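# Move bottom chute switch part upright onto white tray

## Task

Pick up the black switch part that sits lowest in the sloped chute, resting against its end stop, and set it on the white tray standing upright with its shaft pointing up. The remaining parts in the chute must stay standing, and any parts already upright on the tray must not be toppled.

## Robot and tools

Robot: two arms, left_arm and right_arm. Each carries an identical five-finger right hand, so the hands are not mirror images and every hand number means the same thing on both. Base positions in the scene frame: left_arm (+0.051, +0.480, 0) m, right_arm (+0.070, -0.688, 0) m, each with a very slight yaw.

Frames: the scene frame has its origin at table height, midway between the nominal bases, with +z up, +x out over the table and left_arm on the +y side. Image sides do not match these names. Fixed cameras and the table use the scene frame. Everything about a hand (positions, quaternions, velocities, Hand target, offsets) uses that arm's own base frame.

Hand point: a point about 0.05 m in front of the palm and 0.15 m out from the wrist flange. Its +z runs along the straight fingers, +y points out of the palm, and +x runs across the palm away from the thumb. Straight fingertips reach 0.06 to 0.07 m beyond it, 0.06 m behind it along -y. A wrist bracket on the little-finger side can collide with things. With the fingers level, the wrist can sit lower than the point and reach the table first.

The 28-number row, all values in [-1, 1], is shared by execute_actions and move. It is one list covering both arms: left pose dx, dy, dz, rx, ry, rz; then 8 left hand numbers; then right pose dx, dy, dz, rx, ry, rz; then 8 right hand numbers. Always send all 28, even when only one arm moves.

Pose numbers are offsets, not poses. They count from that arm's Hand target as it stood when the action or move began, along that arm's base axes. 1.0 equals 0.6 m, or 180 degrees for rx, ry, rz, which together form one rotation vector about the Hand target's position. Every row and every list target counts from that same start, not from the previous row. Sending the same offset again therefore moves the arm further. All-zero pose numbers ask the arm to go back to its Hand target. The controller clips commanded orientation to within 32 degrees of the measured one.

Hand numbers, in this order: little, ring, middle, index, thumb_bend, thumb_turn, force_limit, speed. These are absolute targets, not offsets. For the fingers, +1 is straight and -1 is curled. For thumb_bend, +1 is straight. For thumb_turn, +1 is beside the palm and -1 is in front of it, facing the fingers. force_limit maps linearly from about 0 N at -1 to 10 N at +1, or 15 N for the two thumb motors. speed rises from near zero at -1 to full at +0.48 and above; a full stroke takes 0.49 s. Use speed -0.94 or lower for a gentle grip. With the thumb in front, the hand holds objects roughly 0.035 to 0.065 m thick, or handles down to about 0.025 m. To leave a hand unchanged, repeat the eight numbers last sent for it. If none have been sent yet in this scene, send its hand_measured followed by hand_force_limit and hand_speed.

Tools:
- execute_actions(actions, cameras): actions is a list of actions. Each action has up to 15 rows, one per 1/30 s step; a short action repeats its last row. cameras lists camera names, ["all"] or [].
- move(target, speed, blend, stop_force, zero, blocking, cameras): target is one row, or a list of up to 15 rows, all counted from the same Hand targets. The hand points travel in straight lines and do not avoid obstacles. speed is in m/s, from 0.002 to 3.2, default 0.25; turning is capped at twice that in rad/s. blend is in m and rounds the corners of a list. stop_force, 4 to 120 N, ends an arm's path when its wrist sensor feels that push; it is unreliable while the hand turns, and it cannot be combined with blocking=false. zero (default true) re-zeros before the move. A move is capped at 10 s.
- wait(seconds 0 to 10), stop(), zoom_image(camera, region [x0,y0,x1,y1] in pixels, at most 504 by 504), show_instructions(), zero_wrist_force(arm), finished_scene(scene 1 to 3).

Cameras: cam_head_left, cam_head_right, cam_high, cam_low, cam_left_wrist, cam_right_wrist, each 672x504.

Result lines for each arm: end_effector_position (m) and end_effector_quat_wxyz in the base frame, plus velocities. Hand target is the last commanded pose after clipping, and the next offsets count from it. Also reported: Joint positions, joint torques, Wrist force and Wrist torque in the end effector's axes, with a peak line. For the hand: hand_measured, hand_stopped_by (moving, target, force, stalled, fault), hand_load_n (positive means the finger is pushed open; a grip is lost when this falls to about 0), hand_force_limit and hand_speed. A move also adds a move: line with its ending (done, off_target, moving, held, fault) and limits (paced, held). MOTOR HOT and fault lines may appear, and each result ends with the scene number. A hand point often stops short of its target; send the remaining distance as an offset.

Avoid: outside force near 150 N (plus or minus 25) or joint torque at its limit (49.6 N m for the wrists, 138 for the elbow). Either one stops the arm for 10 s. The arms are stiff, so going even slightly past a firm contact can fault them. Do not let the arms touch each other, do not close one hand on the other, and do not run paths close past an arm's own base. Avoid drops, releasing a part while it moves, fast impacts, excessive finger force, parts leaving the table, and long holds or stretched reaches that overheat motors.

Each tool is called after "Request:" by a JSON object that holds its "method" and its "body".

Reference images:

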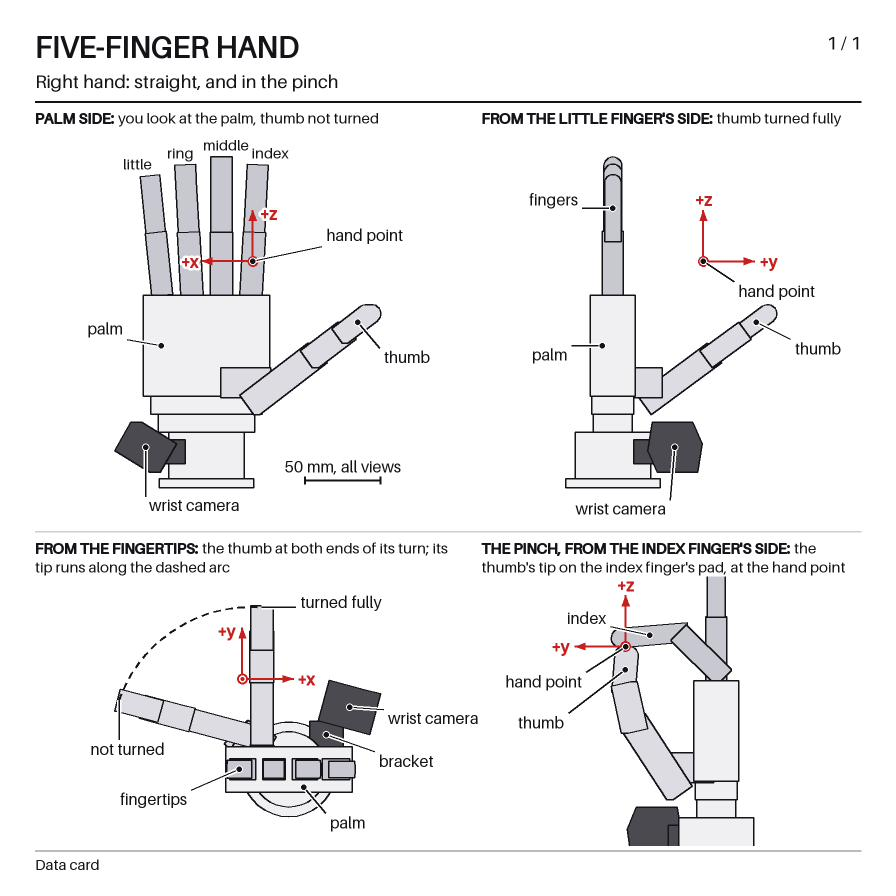

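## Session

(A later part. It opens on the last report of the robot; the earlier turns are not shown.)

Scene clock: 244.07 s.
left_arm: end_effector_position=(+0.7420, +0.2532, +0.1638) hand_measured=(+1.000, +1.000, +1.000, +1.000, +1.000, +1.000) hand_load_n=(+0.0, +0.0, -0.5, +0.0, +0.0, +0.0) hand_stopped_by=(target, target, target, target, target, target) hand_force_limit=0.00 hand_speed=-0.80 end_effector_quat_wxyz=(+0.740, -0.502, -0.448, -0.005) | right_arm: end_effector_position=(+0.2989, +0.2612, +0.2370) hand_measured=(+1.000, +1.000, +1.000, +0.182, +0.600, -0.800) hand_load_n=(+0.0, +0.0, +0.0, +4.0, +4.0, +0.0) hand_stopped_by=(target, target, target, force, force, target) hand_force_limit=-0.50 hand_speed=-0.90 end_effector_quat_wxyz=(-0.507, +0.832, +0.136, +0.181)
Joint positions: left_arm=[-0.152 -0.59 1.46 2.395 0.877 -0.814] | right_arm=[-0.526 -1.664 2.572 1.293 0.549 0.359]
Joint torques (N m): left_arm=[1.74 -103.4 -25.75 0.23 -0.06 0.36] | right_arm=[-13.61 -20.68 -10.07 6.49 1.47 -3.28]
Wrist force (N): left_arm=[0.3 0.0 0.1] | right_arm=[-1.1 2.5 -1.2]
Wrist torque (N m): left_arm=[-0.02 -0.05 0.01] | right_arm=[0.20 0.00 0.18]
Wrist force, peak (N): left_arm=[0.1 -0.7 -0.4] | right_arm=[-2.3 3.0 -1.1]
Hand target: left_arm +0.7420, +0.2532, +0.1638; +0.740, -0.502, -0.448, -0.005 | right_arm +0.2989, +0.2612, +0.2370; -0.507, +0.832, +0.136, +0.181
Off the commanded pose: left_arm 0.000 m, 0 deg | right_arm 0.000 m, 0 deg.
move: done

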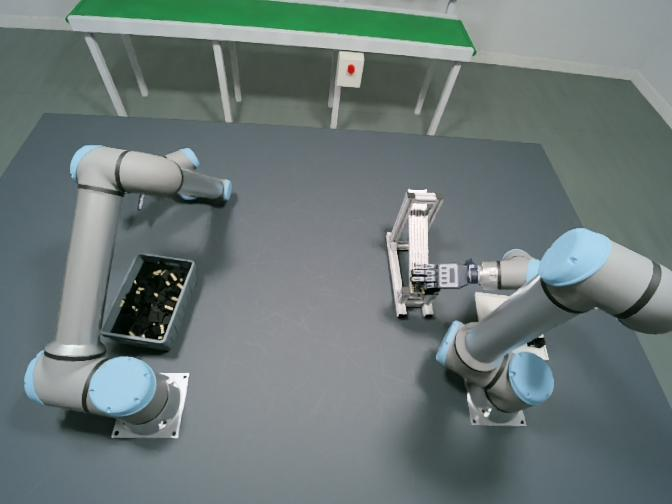

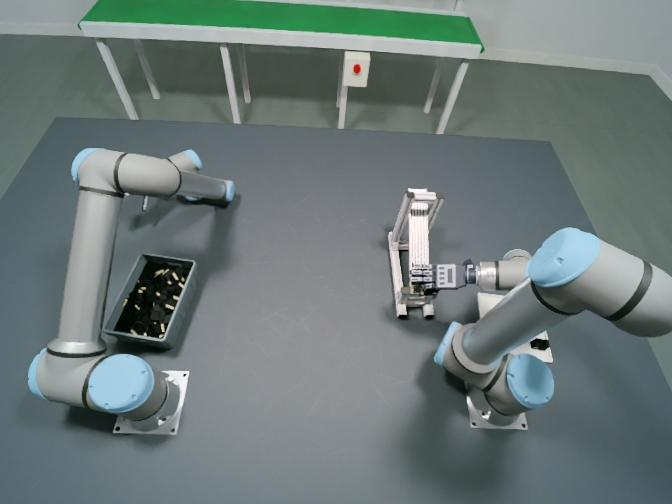

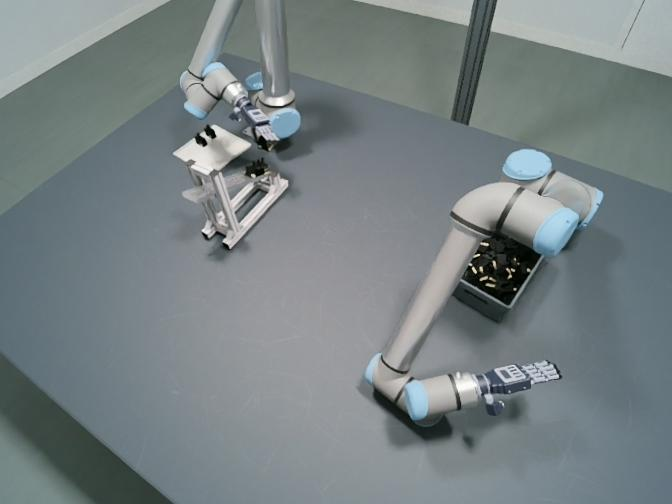

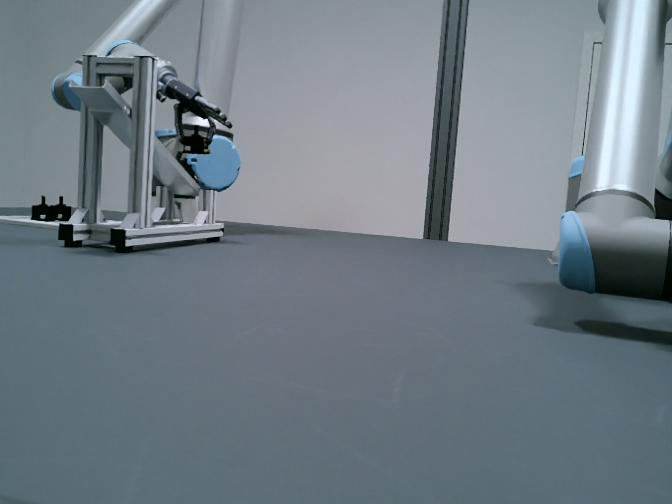

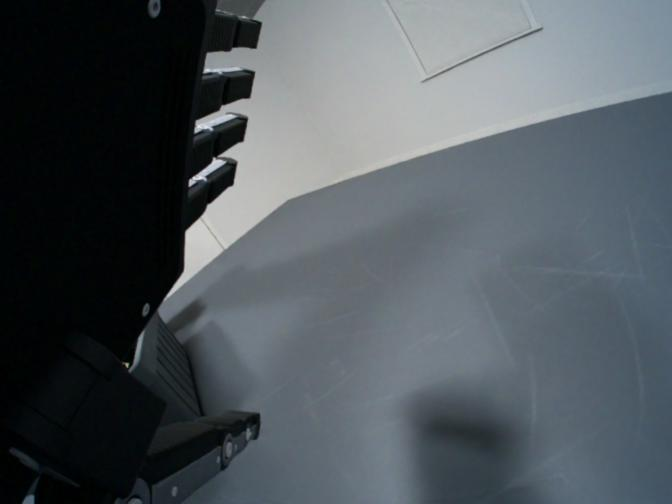

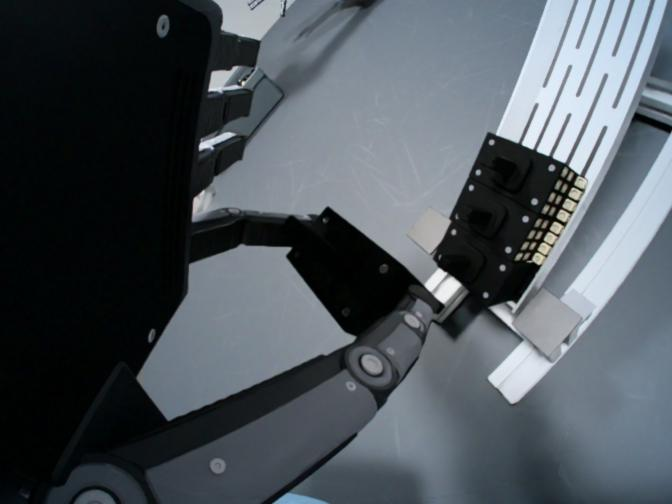

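Request:
{"method": "move", "body": {"target": [0,0,0,0,0,0,1,1,1,1,1,1,0,-0.8,0.0685,-0.5853,-0.05,0,0,0,1,1,1,-0.1,0.1,-0.8,-0.5,-0.9], "speed": 0.15, "cameras": ["all"]}}

Request:
{"method": "zoom_image", "body": {"camera": "cam_right_wrist", "region": [230, 180, 430, 380]}}

Request:
{"method": "zoom_image", "body": {"camera": "cam_high", "region": [150, 80, 310, 240]}}

Request:
{"method": "zoom_image", "body": {"camera": "cam_low", "region": [0, 60, 200, 260]}}

Scene clock: 276.60 s.
left_arm: end_effector_position=(+0.7420, +0.2532, +0.1638) hand_measured=(+1.000, +1.000, +1.000, +1.000, +1.000, +1.000) hand_load_n=(+0.0, +0.0, +0.0, +0.0, +0.0, +0.0) hand_stopped_by=(target, target, target, target, target, target) hand_force_limit=0.00 hand_speed=-0.80 end_effector_quat_wxyz=(+0.740, -0.502, -0.448, -0.005) | right_arm: end_effector_position=(+0.3400, -0.0899, +0.2070) hand_measured=(+1.000, +1.000, +1.000, +0.182, +0.600, -0.800) hand_load_n=(+0.0, +0.0, +0.0, +4.0, +3.5, +0.5) hand_stopped_by=(target, target, target, force, force, target) hand_force_limit=-0.50 hand_speed=-0.90 end_effector_quat_wxyz=(-0.507, +0.832, +0.136, +0.181)
Joint positions: left_arm=[-0.152 -0.59 1.46 2.395 0.877 -0.814] | right_arm=[-1.209 -1.306 2.358 1.592 1.084 -0.256]
Joint torques (N m): left_arm=[0.13 -100.26 -25.49 0.86 0.21 0.01] | right_arm=[-14.76 -27.35 -31.74 6.19 2.28 -2.89]
Wrist force (N): left_arm=[0.3 -0.3 -0.2] | right_arm=[-1.7 2.4 -1.3]
Wrist torque (N m): left_arm=[-0.04 -0.05 0.01] | right_arm=[0.15 0.11 0.14]
Wrist force, peak (N): left_arm=[0.6 -0.4 -0.1] | right_arm=[-1.6 3.3 -2.1]
Hand target: left_arm +0.7420, +0.2532, +0.1638; +0.740, -0.502, -0.448, -0.005 | right_arm +0.3400, -0.0900, +0.2070; -0.507, +0.832, +0.136, +0.181
Off the commanded pose: left_arm 0.000 m, 0 deg | right_arm 0.000 m, 0 deg.
move: done

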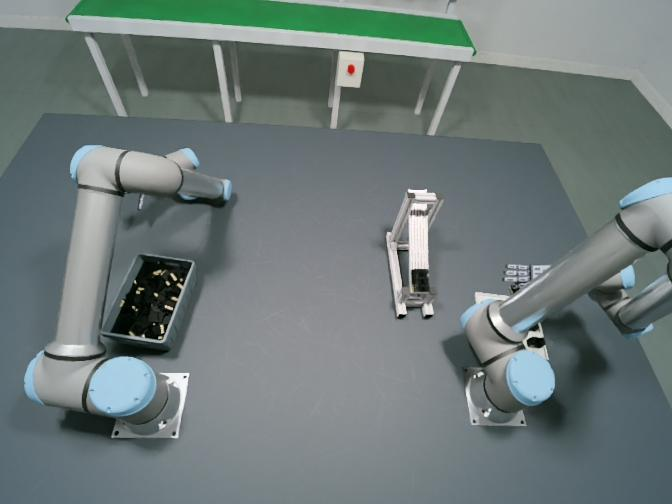

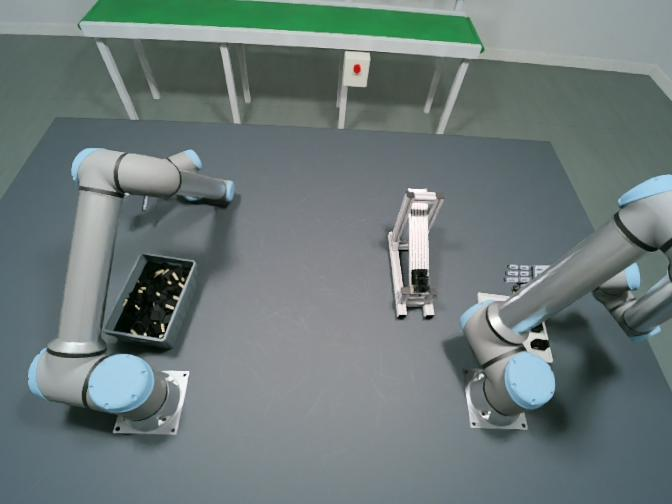

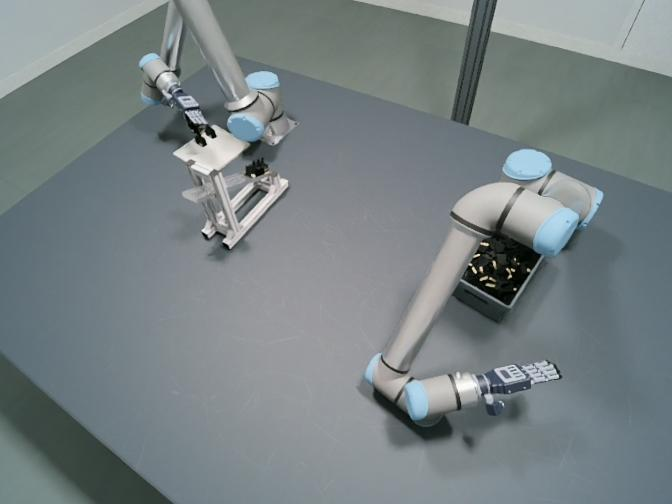

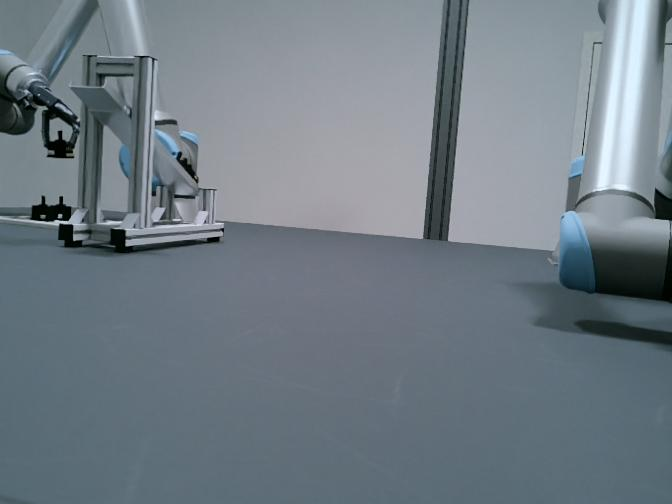

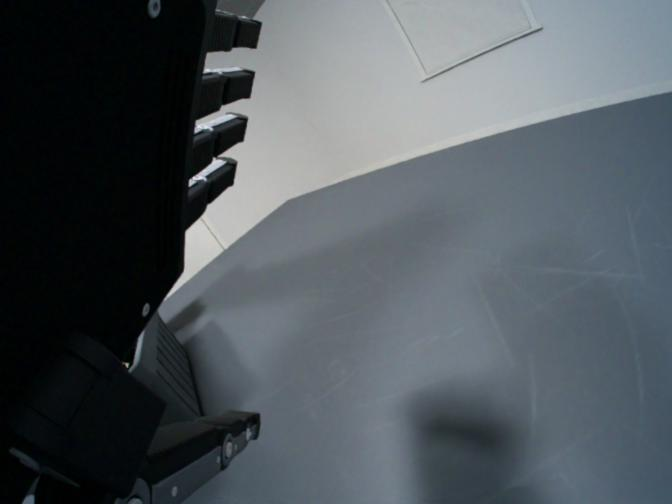

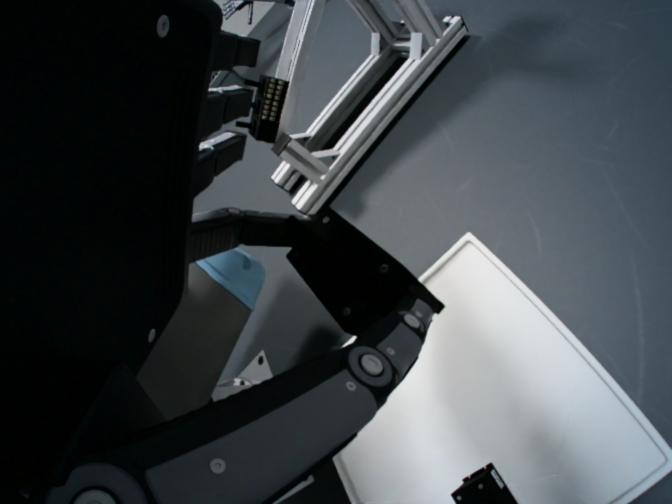

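Scaled by 2.520 from the camera's 672x504 image, which has a finer 960x720 frame.

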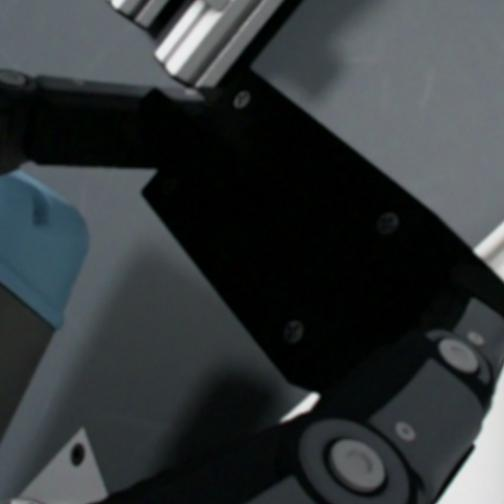

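Scaled by 3.150 from the camera's 672x504 image, which has a finer 960x720 frame.

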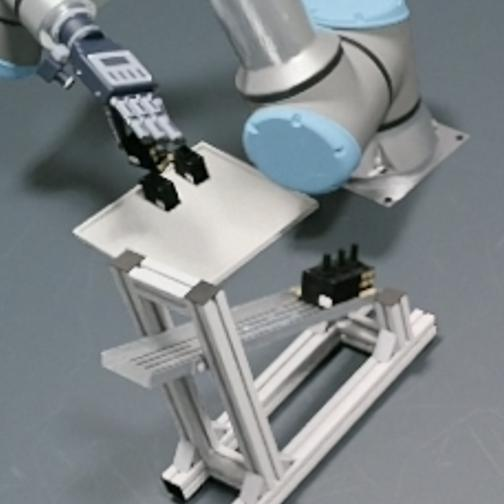

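Scaled by 2.520 from the camera's 672x504 image, which has a finer 960x720 frame.

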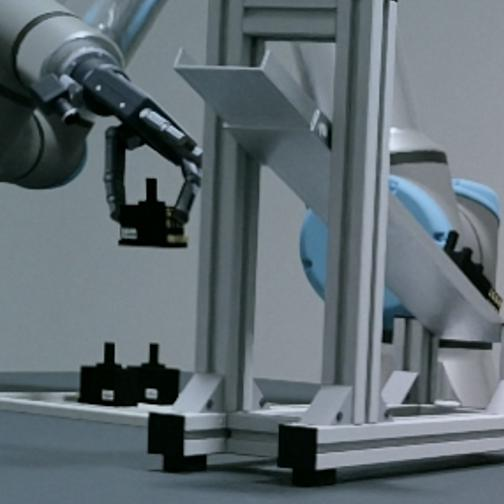

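Request:
{"method": "move", "body": {"target": [0,0,0,0,0,0,1,1,1,1,1,1,0,-0.8,0,0,-0.24,0,0,0,1,1,1,-0.1,0.1,-0.8,-0.5,-0.9], "speed": 0.12, "cameras": ["cam_low","cam_right_wrist","cam_high"]}}

Request:
{"method": "zoom_image", "body": {"camera": "cam_low", "region": [0, 120, 120, 240]}}

Request:
{"method": "zoom_image", "body": {"camera": "cam_high", "region": [150, 80, 270, 200]}}

Scene clock: 285.10 s.
left_arm: end_effector_position=(+0.7420, +0.2532, +0.1638) hand_measured=(+1.000, +1.000, +1.000, +1.000, +1.000, +1.000) hand_load_n=(+0.0, +0.0, +0.0, -0.5, +0.0, +0.0) hand_stopped_by=(target, target, target, target, target, target) hand_force_limit=0.00 hand_speed=-0.80 end_effector_quat_wxyz=(+0.740, -0.502, -0.448, -0.005) | right_arm: end_effector_position=(+0.3400, -0.0900, +0.0631) hand_measured=(+1.000, +1.000, +1.000, +0.182, +0.600, -0.800) hand_load_n=(+0.0, +0.0, +0.0, +4.0, +3.5, +0.5) hand_stopped_by=(target, target, target, force, force, target) hand_force_limit=-0.50 hand_speed=-0.90 end_effector_quat_wxyz=(-0.507, +0.832, +0.136, +0.181)
Joint positions: left_arm=[-0.152 -0.59 1.46 2.395 0.877 -0.814] | right_arm=[-1.209 -0.99 2.372 1.263 1.084 -0.257]
Joint torques (N m): left_arm=[0.57 -100.08 -26.64 0.5 -0.23 0.31] | right_arm=[8.99 -36.97 -18.12 0.65 -3.12 2.1]
Wrist force (N): left_arm=[0.5 -0.1 -0.2] | right_arm=[-1.9 2.5 -1.0]
Wrist torque (N m): left_arm=[-0.02 -0.07 0.03] | right_arm=[0.16 0.17 0.13]
Wrist force, peak (N): left_arm=[0.2 -0.6 -0.2] | right_arm=[-2.2 3.3 -0.7]
Hand target: left_arm +0.7420, +0.2532, +0.1638; +0.740, -0.502, -0.448, -0.005 | right_arm +0.3400, -0.0900, +0.0630; -0.507, +0.832, +0.136, +0.181
Off the commanded pose: left_arm 0.000 m, 0 deg | right_arm 0.000 m, 0 deg.
move: done
Images, in order (width x height): cam_high 672x504, cam_low 672x504, cam_right_wrist 672x504.

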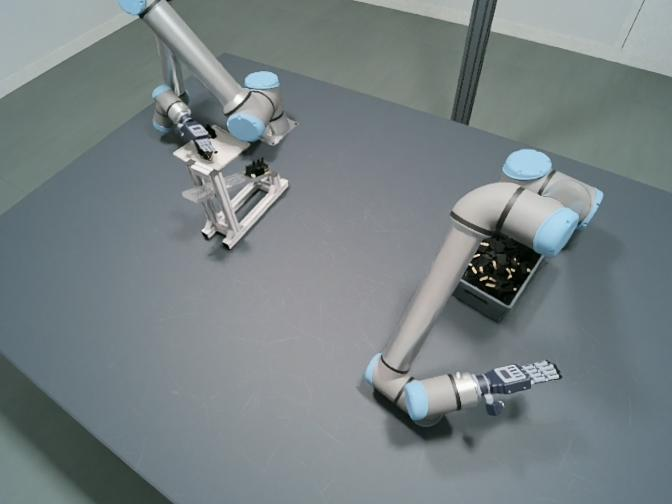

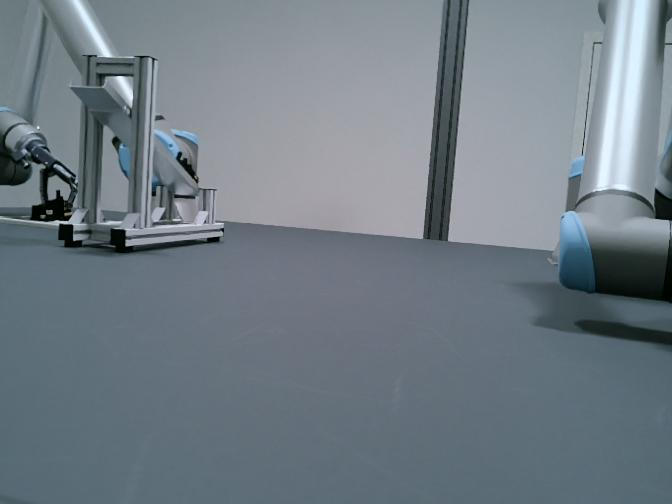

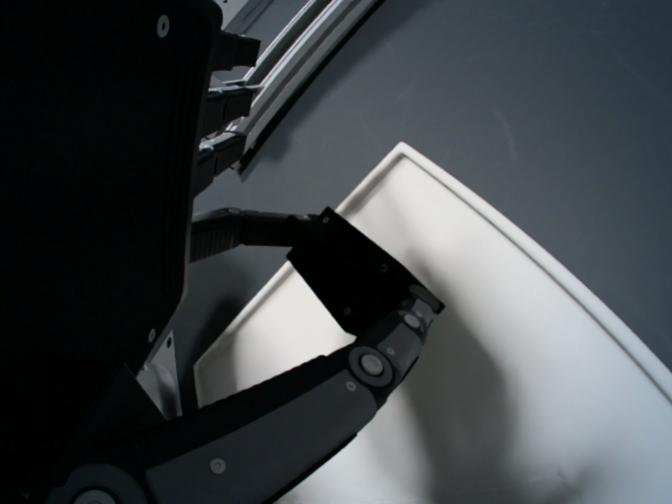

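Scaled by 4.200 from the camera's 672x504 image, which has a finer 960x720 frame.

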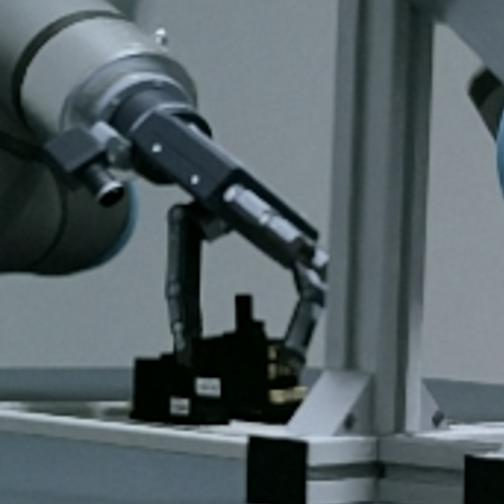

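Scaled by 4.200 from the camera's 672x504 image, which has a finer 960x720 frame.

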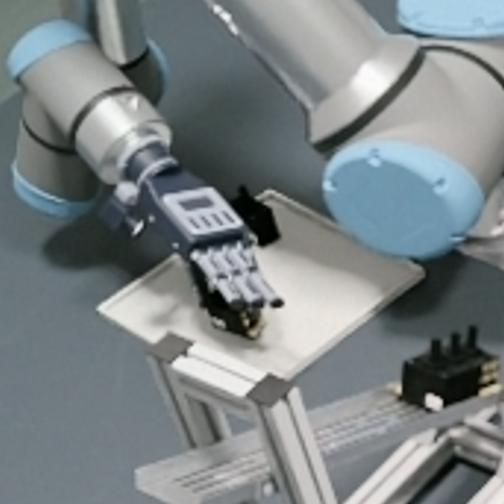

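Request:
{"method": "move", "body": {"target": [0,0,0,0,0,0,1,1,1,1,1,1,0,-0.8,0,0,-0.06,0,0,0,1,1,1,-0.1,0.1,-0.8,-0.5,-0.9], "speed": 0.02, "stop_force": 4, "cameras": ["cam_low","cam_right_wrist","cam_high"]}}

Request:
{"method": "zoom_image", "body": {"camera": "cam_low", "region": [0, 120, 120, 240]}}

Request:
{"method": "zoom_image", "body": {"camera": "cam_right_wrist", "region": [230, 180, 430, 380]}}

Scene clock: 291.07 s.
left_arm: end_effector_position=(+0.7420, +0.2532, +0.1638) hand_measured=(+1.000, +1.000, +1.000, +1.000, +1.000, +1.000) hand_load_n=(+0.0, +0.0, +0.0, +0.0, +0.0, +0.0) hand_stopped_by=(target, target, target, target, target, target) hand_force_limit=0.00 hand_speed=-0.80 end_effector_quat_wxyz=(+0.740, -0.502, -0.448, -0.005) | right_arm: end_effector_position=(+0.3400, -0.0900, +0.0392) hand_measured=(+1.000, +1.000, +1.000, +0.182, +0.600, -0.800) hand_load_n=(+0.0, +0.0, +0.0, +4.0, +4.0, +0.0) hand_stopped_by=(target, target, target, force, force, target) hand_force_limit=-0.50 hand_speed=-0.90 end_effector_quat_wxyz=(-0.507, +0.832, +0.136, +0.181)
Joint positions: left_arm=[-0.152 -0.59 1.46 2.395 0.877 -0.814] | right_arm=[-1.209 -0.935 2.366 1.214 1.084 -0.256]
Joint torques (N m): left_arm=[2.75 -100.45 -26.11 0.64 0.64 0.03] | right_arm=[6.74 -56.56 11.91 6.44 -1.61 2.25]
Wrist force (N): left_arm=[0.0 0.2 0.1] | right_arm=[-1.4 2.4 -1.2]
Wrist torque (N m): left_arm=[0.01 0.00 0.00] | right_arm=[0.16 0.08 0.17]
Wrist force, peak (N): left_arm=[0.1 -0.1 -0.8] | right_arm=[-2.3 2.9 -1.1]
Hand target: left_arm +0.7420, +0.2532, +0.1638; +0.740, -0.502, -0.448, -0.005 | right_arm +0.3400, -0.0900, +0.0392; -0.507, +0.832, +0.136, +0.181 (not the last commanded pose)
Off the commanded pose: left_arm 0.000 m, 0 deg | right_arm 0.012 m, 0 deg.
move: contact (right_arm)
Images, in order (width x height): cam_high 672x504, cam_low 672x504, cam_right_wrist 672x504.

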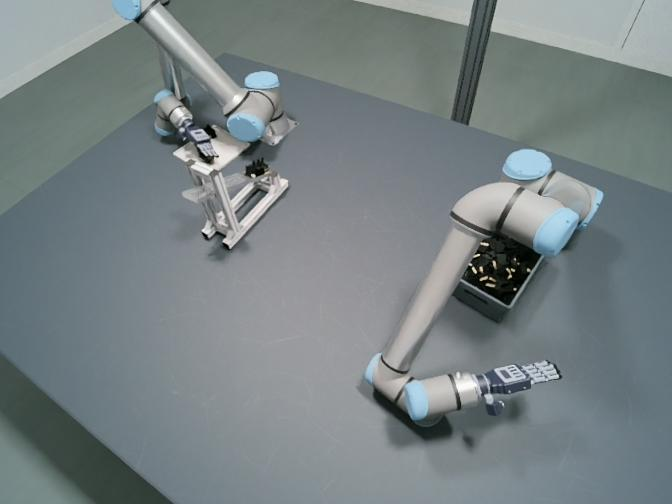

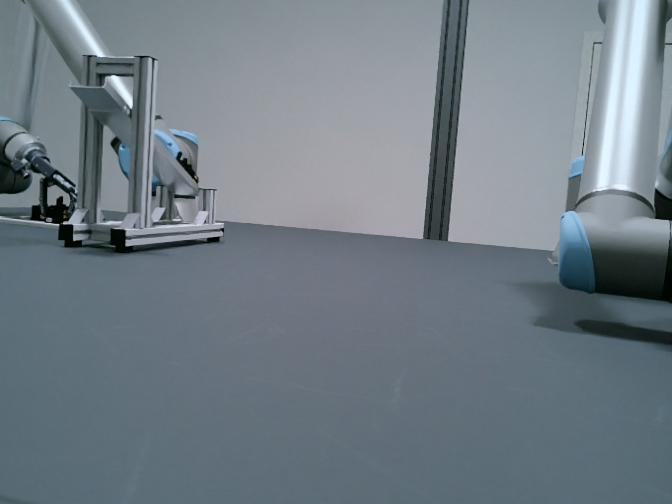

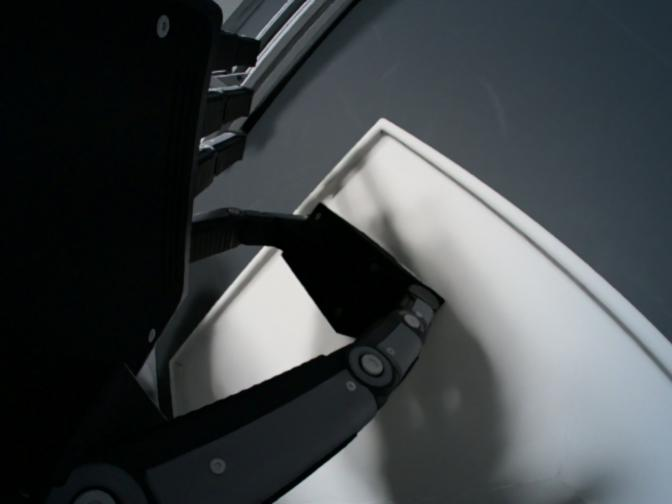

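Scaled by 4.200 from the camera's 672x504 image, which has a finer 960x720 frame.

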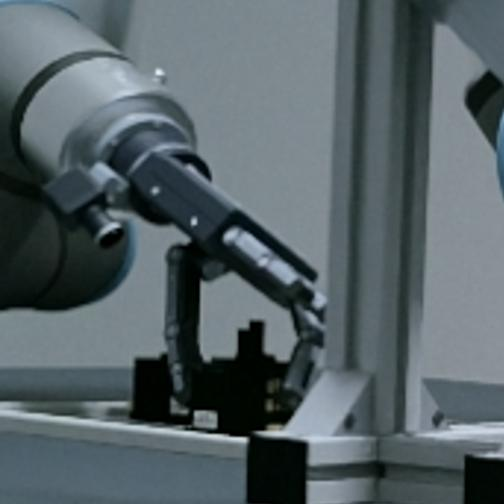

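Scaled by 2.520 from the camera's 672x504 image, which has a finer 960x720 frame.

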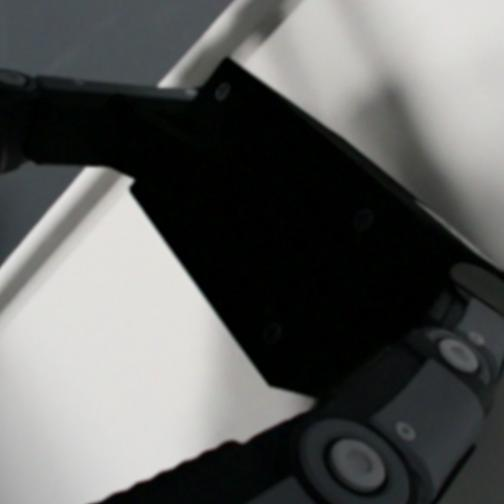

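Request:
{"method": "move", "body": {"target": [0,0,0,0,0,0,1,1,1,1,1,1,0,-0.8,0,0,0,0,0,0,1,1,1,0.6,0.88,-0.8,-0.5,-0.8], "cameras": ["cam_low","cam_right_wrist"]}}

Request:
{"method": "zoom_image", "body": {"camera": "cam_low", "region": [0, 120, 120, 240]}}

Request:
{"method": "zoom_image", "body": {"camera": "cam_right_wrist", "region": [180, 130, 480, 430]}}

Scene clock: 294.93 s.
left_arm: end_effector_position=(+0.7420, +0.2532, +0.1638) hand_measured=(+1.000, +1.000, +1.000, +1.000, +1.000, +1.000) hand_load_n=(+0.0, +0.0, +0.0, +0.0, +0.0, +0.0) hand_stopped_by=(target, target, target, target, target, target) hand_force_limit=0.00 hand_speed=-0.80 end_effector_quat_wxyz=(+0.740, -0.502, -0.448, -0.005) | right_arm: end_effector_position=(+0.3400, -0.0900, +0.0392) hand_measured=(+1.000, +1.000, +1.000, +0.600, +0.880, -0.800) hand_load_n=(+0.0, +0.0, +0.0, +0.0, +0.0, +0.0) hand_stopped_by=(target, target, target, target, target, target) hand_force_limit=-0.50 hand_speed=-0.80 end_effector_quat_wxyz=(-0.507, +0.832, +0.136, +0.181)
Joint positions: left_arm=[-0.152 -0.59 1.46 2.395 0.877 -0.814] | right_arm=[-1.209 -0.935 2.366 1.214 1.084 -0.256]
Joint torques (N m): left_arm=[-2.91 -101.21 -25.99 0.64 0.24 0.09] | right_arm=[6.3 -55.05 11.04 5.36 -1.86 2.26]
Wrist force (N): left_arm=[0.2 0.2 0.0] | right_arm=[-1.5 2.3 -1.4]
Wrist torque (N m): left_arm=[0.01 -0.03 0.01] | right_arm=[0.20 0.13 0.16]
Wrist force, peak (N): left_arm=[0.6 -0.1 -0.5] | right_arm=[-2.0 2.7 -1.4]
Hand target: left_arm +0.7420, +0.2532, +0.1638; +0.740, -0.502, -0.448, -0.005 | right_arm +0.3400, -0.0900, +0.0392; -0.507, +0.832, +0.136, +0.181
Off the commanded pose: left_arm 0.000 m, 0 deg | right_arm 0.000 m, 0 deg.
move: done
Images, in order (width x height): cam_low 672x504, cam_right_wrist 672x504.

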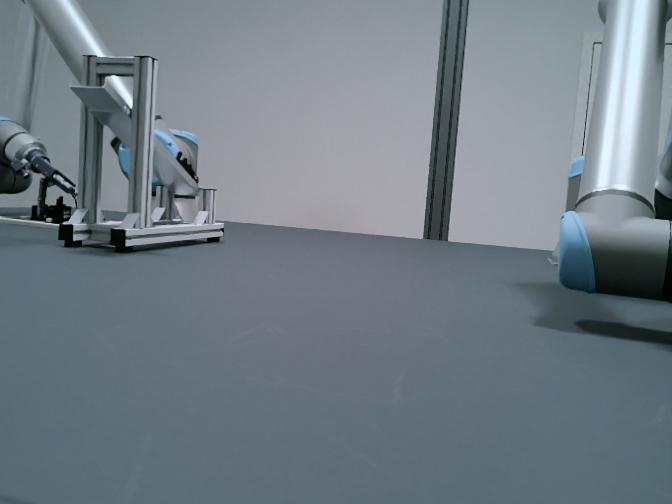

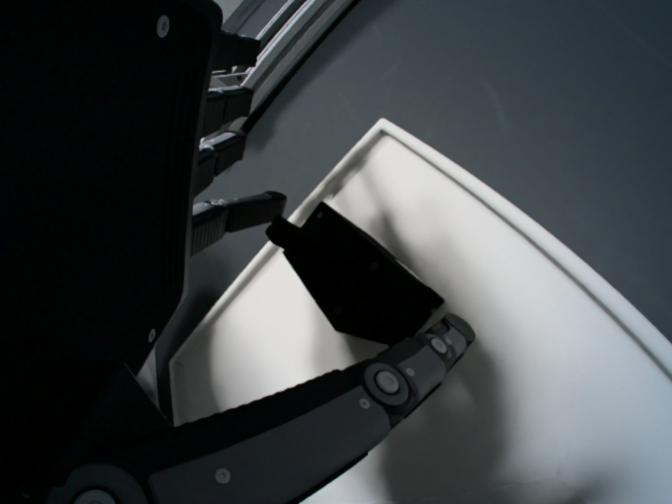

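Scaled by 4.200 from the camera's 672x504 image, which has a finer 960x720 frame.

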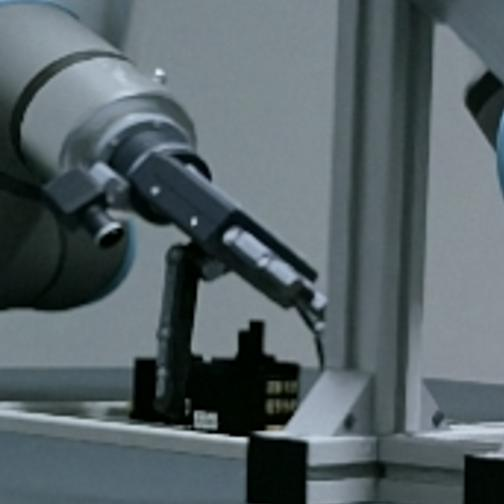

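Scaled by 1.680 from the camera's 672x504 image, which has a finer 960x720 frame.

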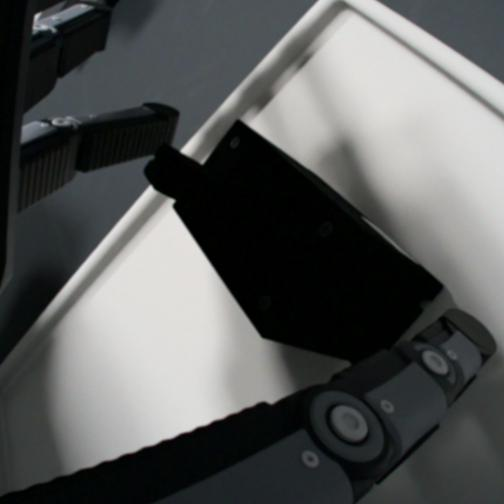

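Request:
{"method": "move", "body": {"target": [0,0,0,0,0,0,1,1,1,1,1,1,0,-0.8,0,0,0.25,0,0,0,1,1,1,0.6,0.88,-0.8,-0.5,-0.8], "speed": 0.1, "cameras": ["all"]}}

Request:
{"method": "zoom_image", "body": {"camera": "cam_low", "region": [0, 120, 120, 240]}}

Request:
{"method": "zoom_image", "body": {"camera": "cam_high", "region": [150, 80, 310, 240]}}

Scene clock: 301.23 s.
left_arm: end_effector_position=(+0.7420, +0.2532, +0.1638) hand_measured=(+1.000, +1.000, +1.000, +1.000, +1.000, +1.000) hand_load_n=(+0.0, +0.0, +0.0, +0.0, +0.0, +0.0) hand_stopped_by=(target, target, target, target, target, target) hand_force_limit=0.00 hand_speed=-0.80 end_effector_quat_wxyz=(+0.740, -0.502, -0.448, -0.005) | right_arm: end_effector_position=(+0.3400, -0.0899, +0.1891) hand_measured=(+1.000, +1.000, +1.000, +0.600, +0.880, -0.800) hand_load_n=(+0.0, +0.0, +0.0, +0.0, +0.0, +0.0) hand_stopped_by=(target, target, target, target, target, target) hand_force_limit=-0.50 hand_speed=-0.80 end_effector_quat_wxyz=(-0.507, +0.832, +0.136, +0.181)
Joint positions: left_arm=[-0.152 -0.59 1.46 2.395 0.877 -0.814] | right_arm=[-1.209 -1.269 2.364 1.549 1.084 -0.256]
Joint torques (N m): left_arm=[2.55 -101.59 -24.5 1.33 0.39 -0.15] | right_arm=[-13.97 -45.79 -30.45 6.04 2.41 -1.9]
Wrist force (N): left_arm=[0.3 -0.3 -0.2] | right_arm=[-1.3 2.4 -0.8]
Wrist torque (N m): left_arm=[-0.04 -0.05 0.00] | right_arm=[0.19 0.07 0.14]
Wrist force, peak (N): left_arm=[0.5 -0.6 -0.3] | right_arm=[-1.5 2.7 -1.5]
Hand target: left_arm +0.7420, +0.2532, +0.1638; +0.740, -0.502, -0.448, -0.005 | right_arm +0.3400, -0.0900, +0.1892; -0.507, +0.832, +0.136, +0.181
Off the commanded pose: left_arm 0.000 m, 0 deg | right_arm 0.000 m, 0 deg.
move: done

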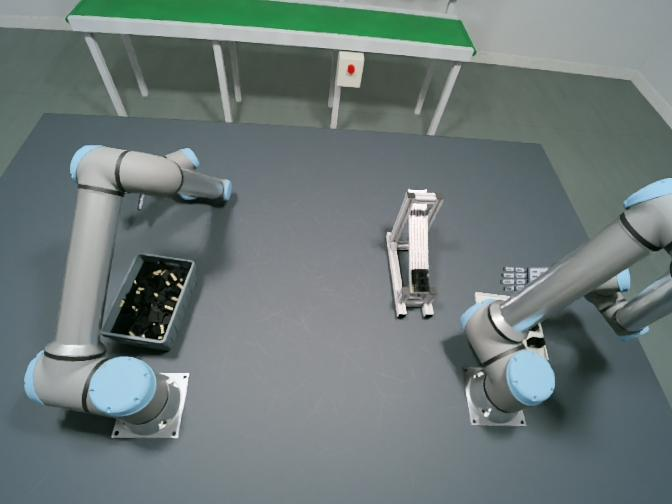

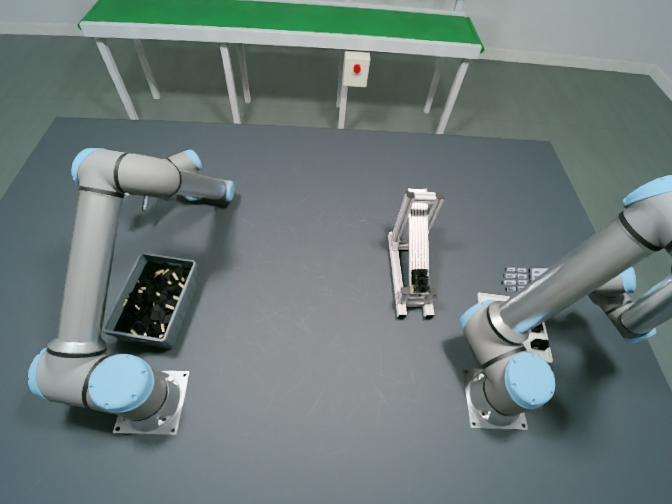

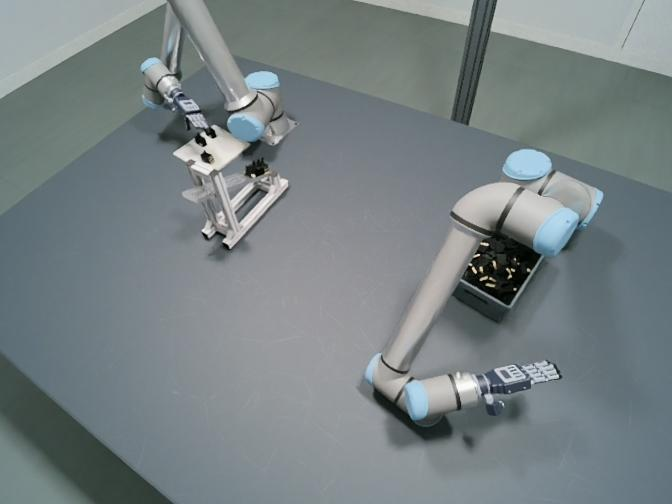

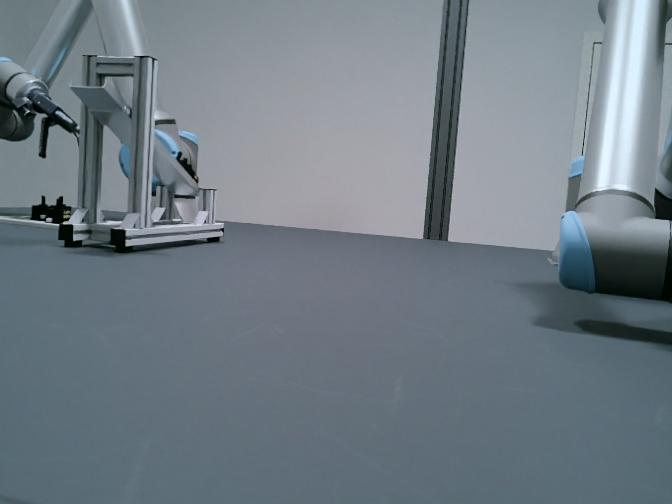

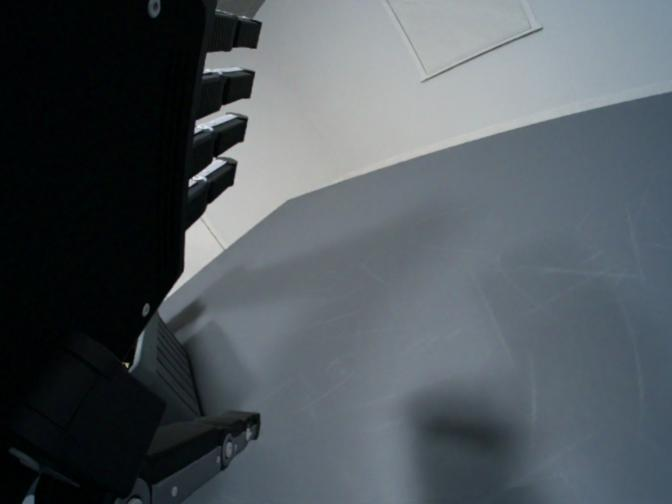

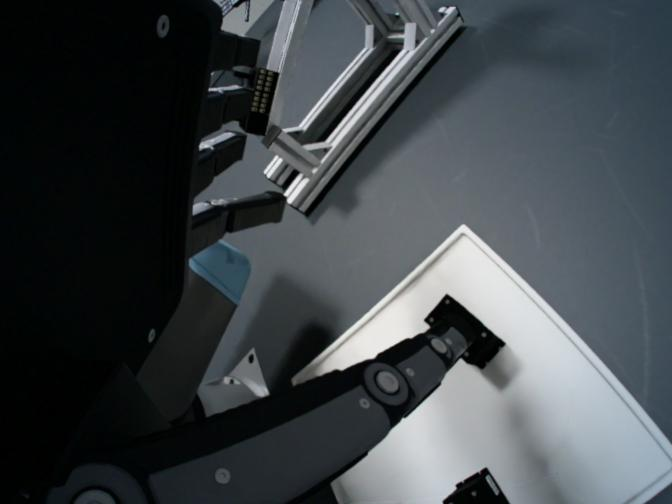

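Scaled by 4.200 from the camera's 672x504 image, which has a finer 960x720 frame.

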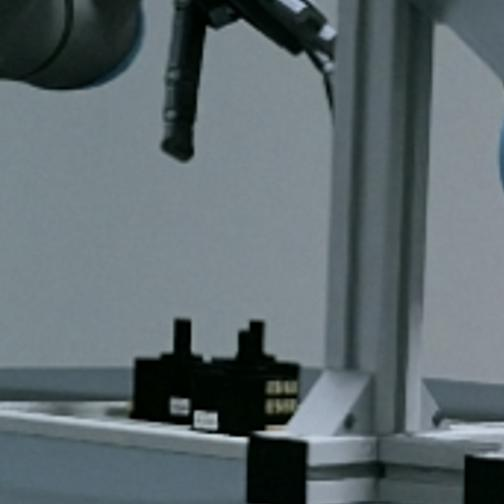

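Scaled by 3.150 from the camera's 672x504 image, which has a finer 960x720 frame.

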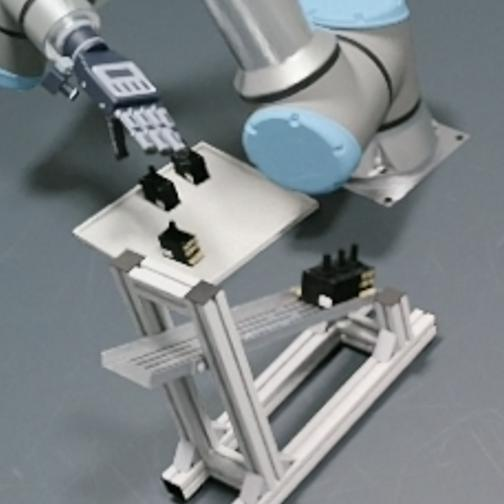

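Request:
{"method": "finished_scene", "body": {"scene": 1}}

The scene is finished: the task was done.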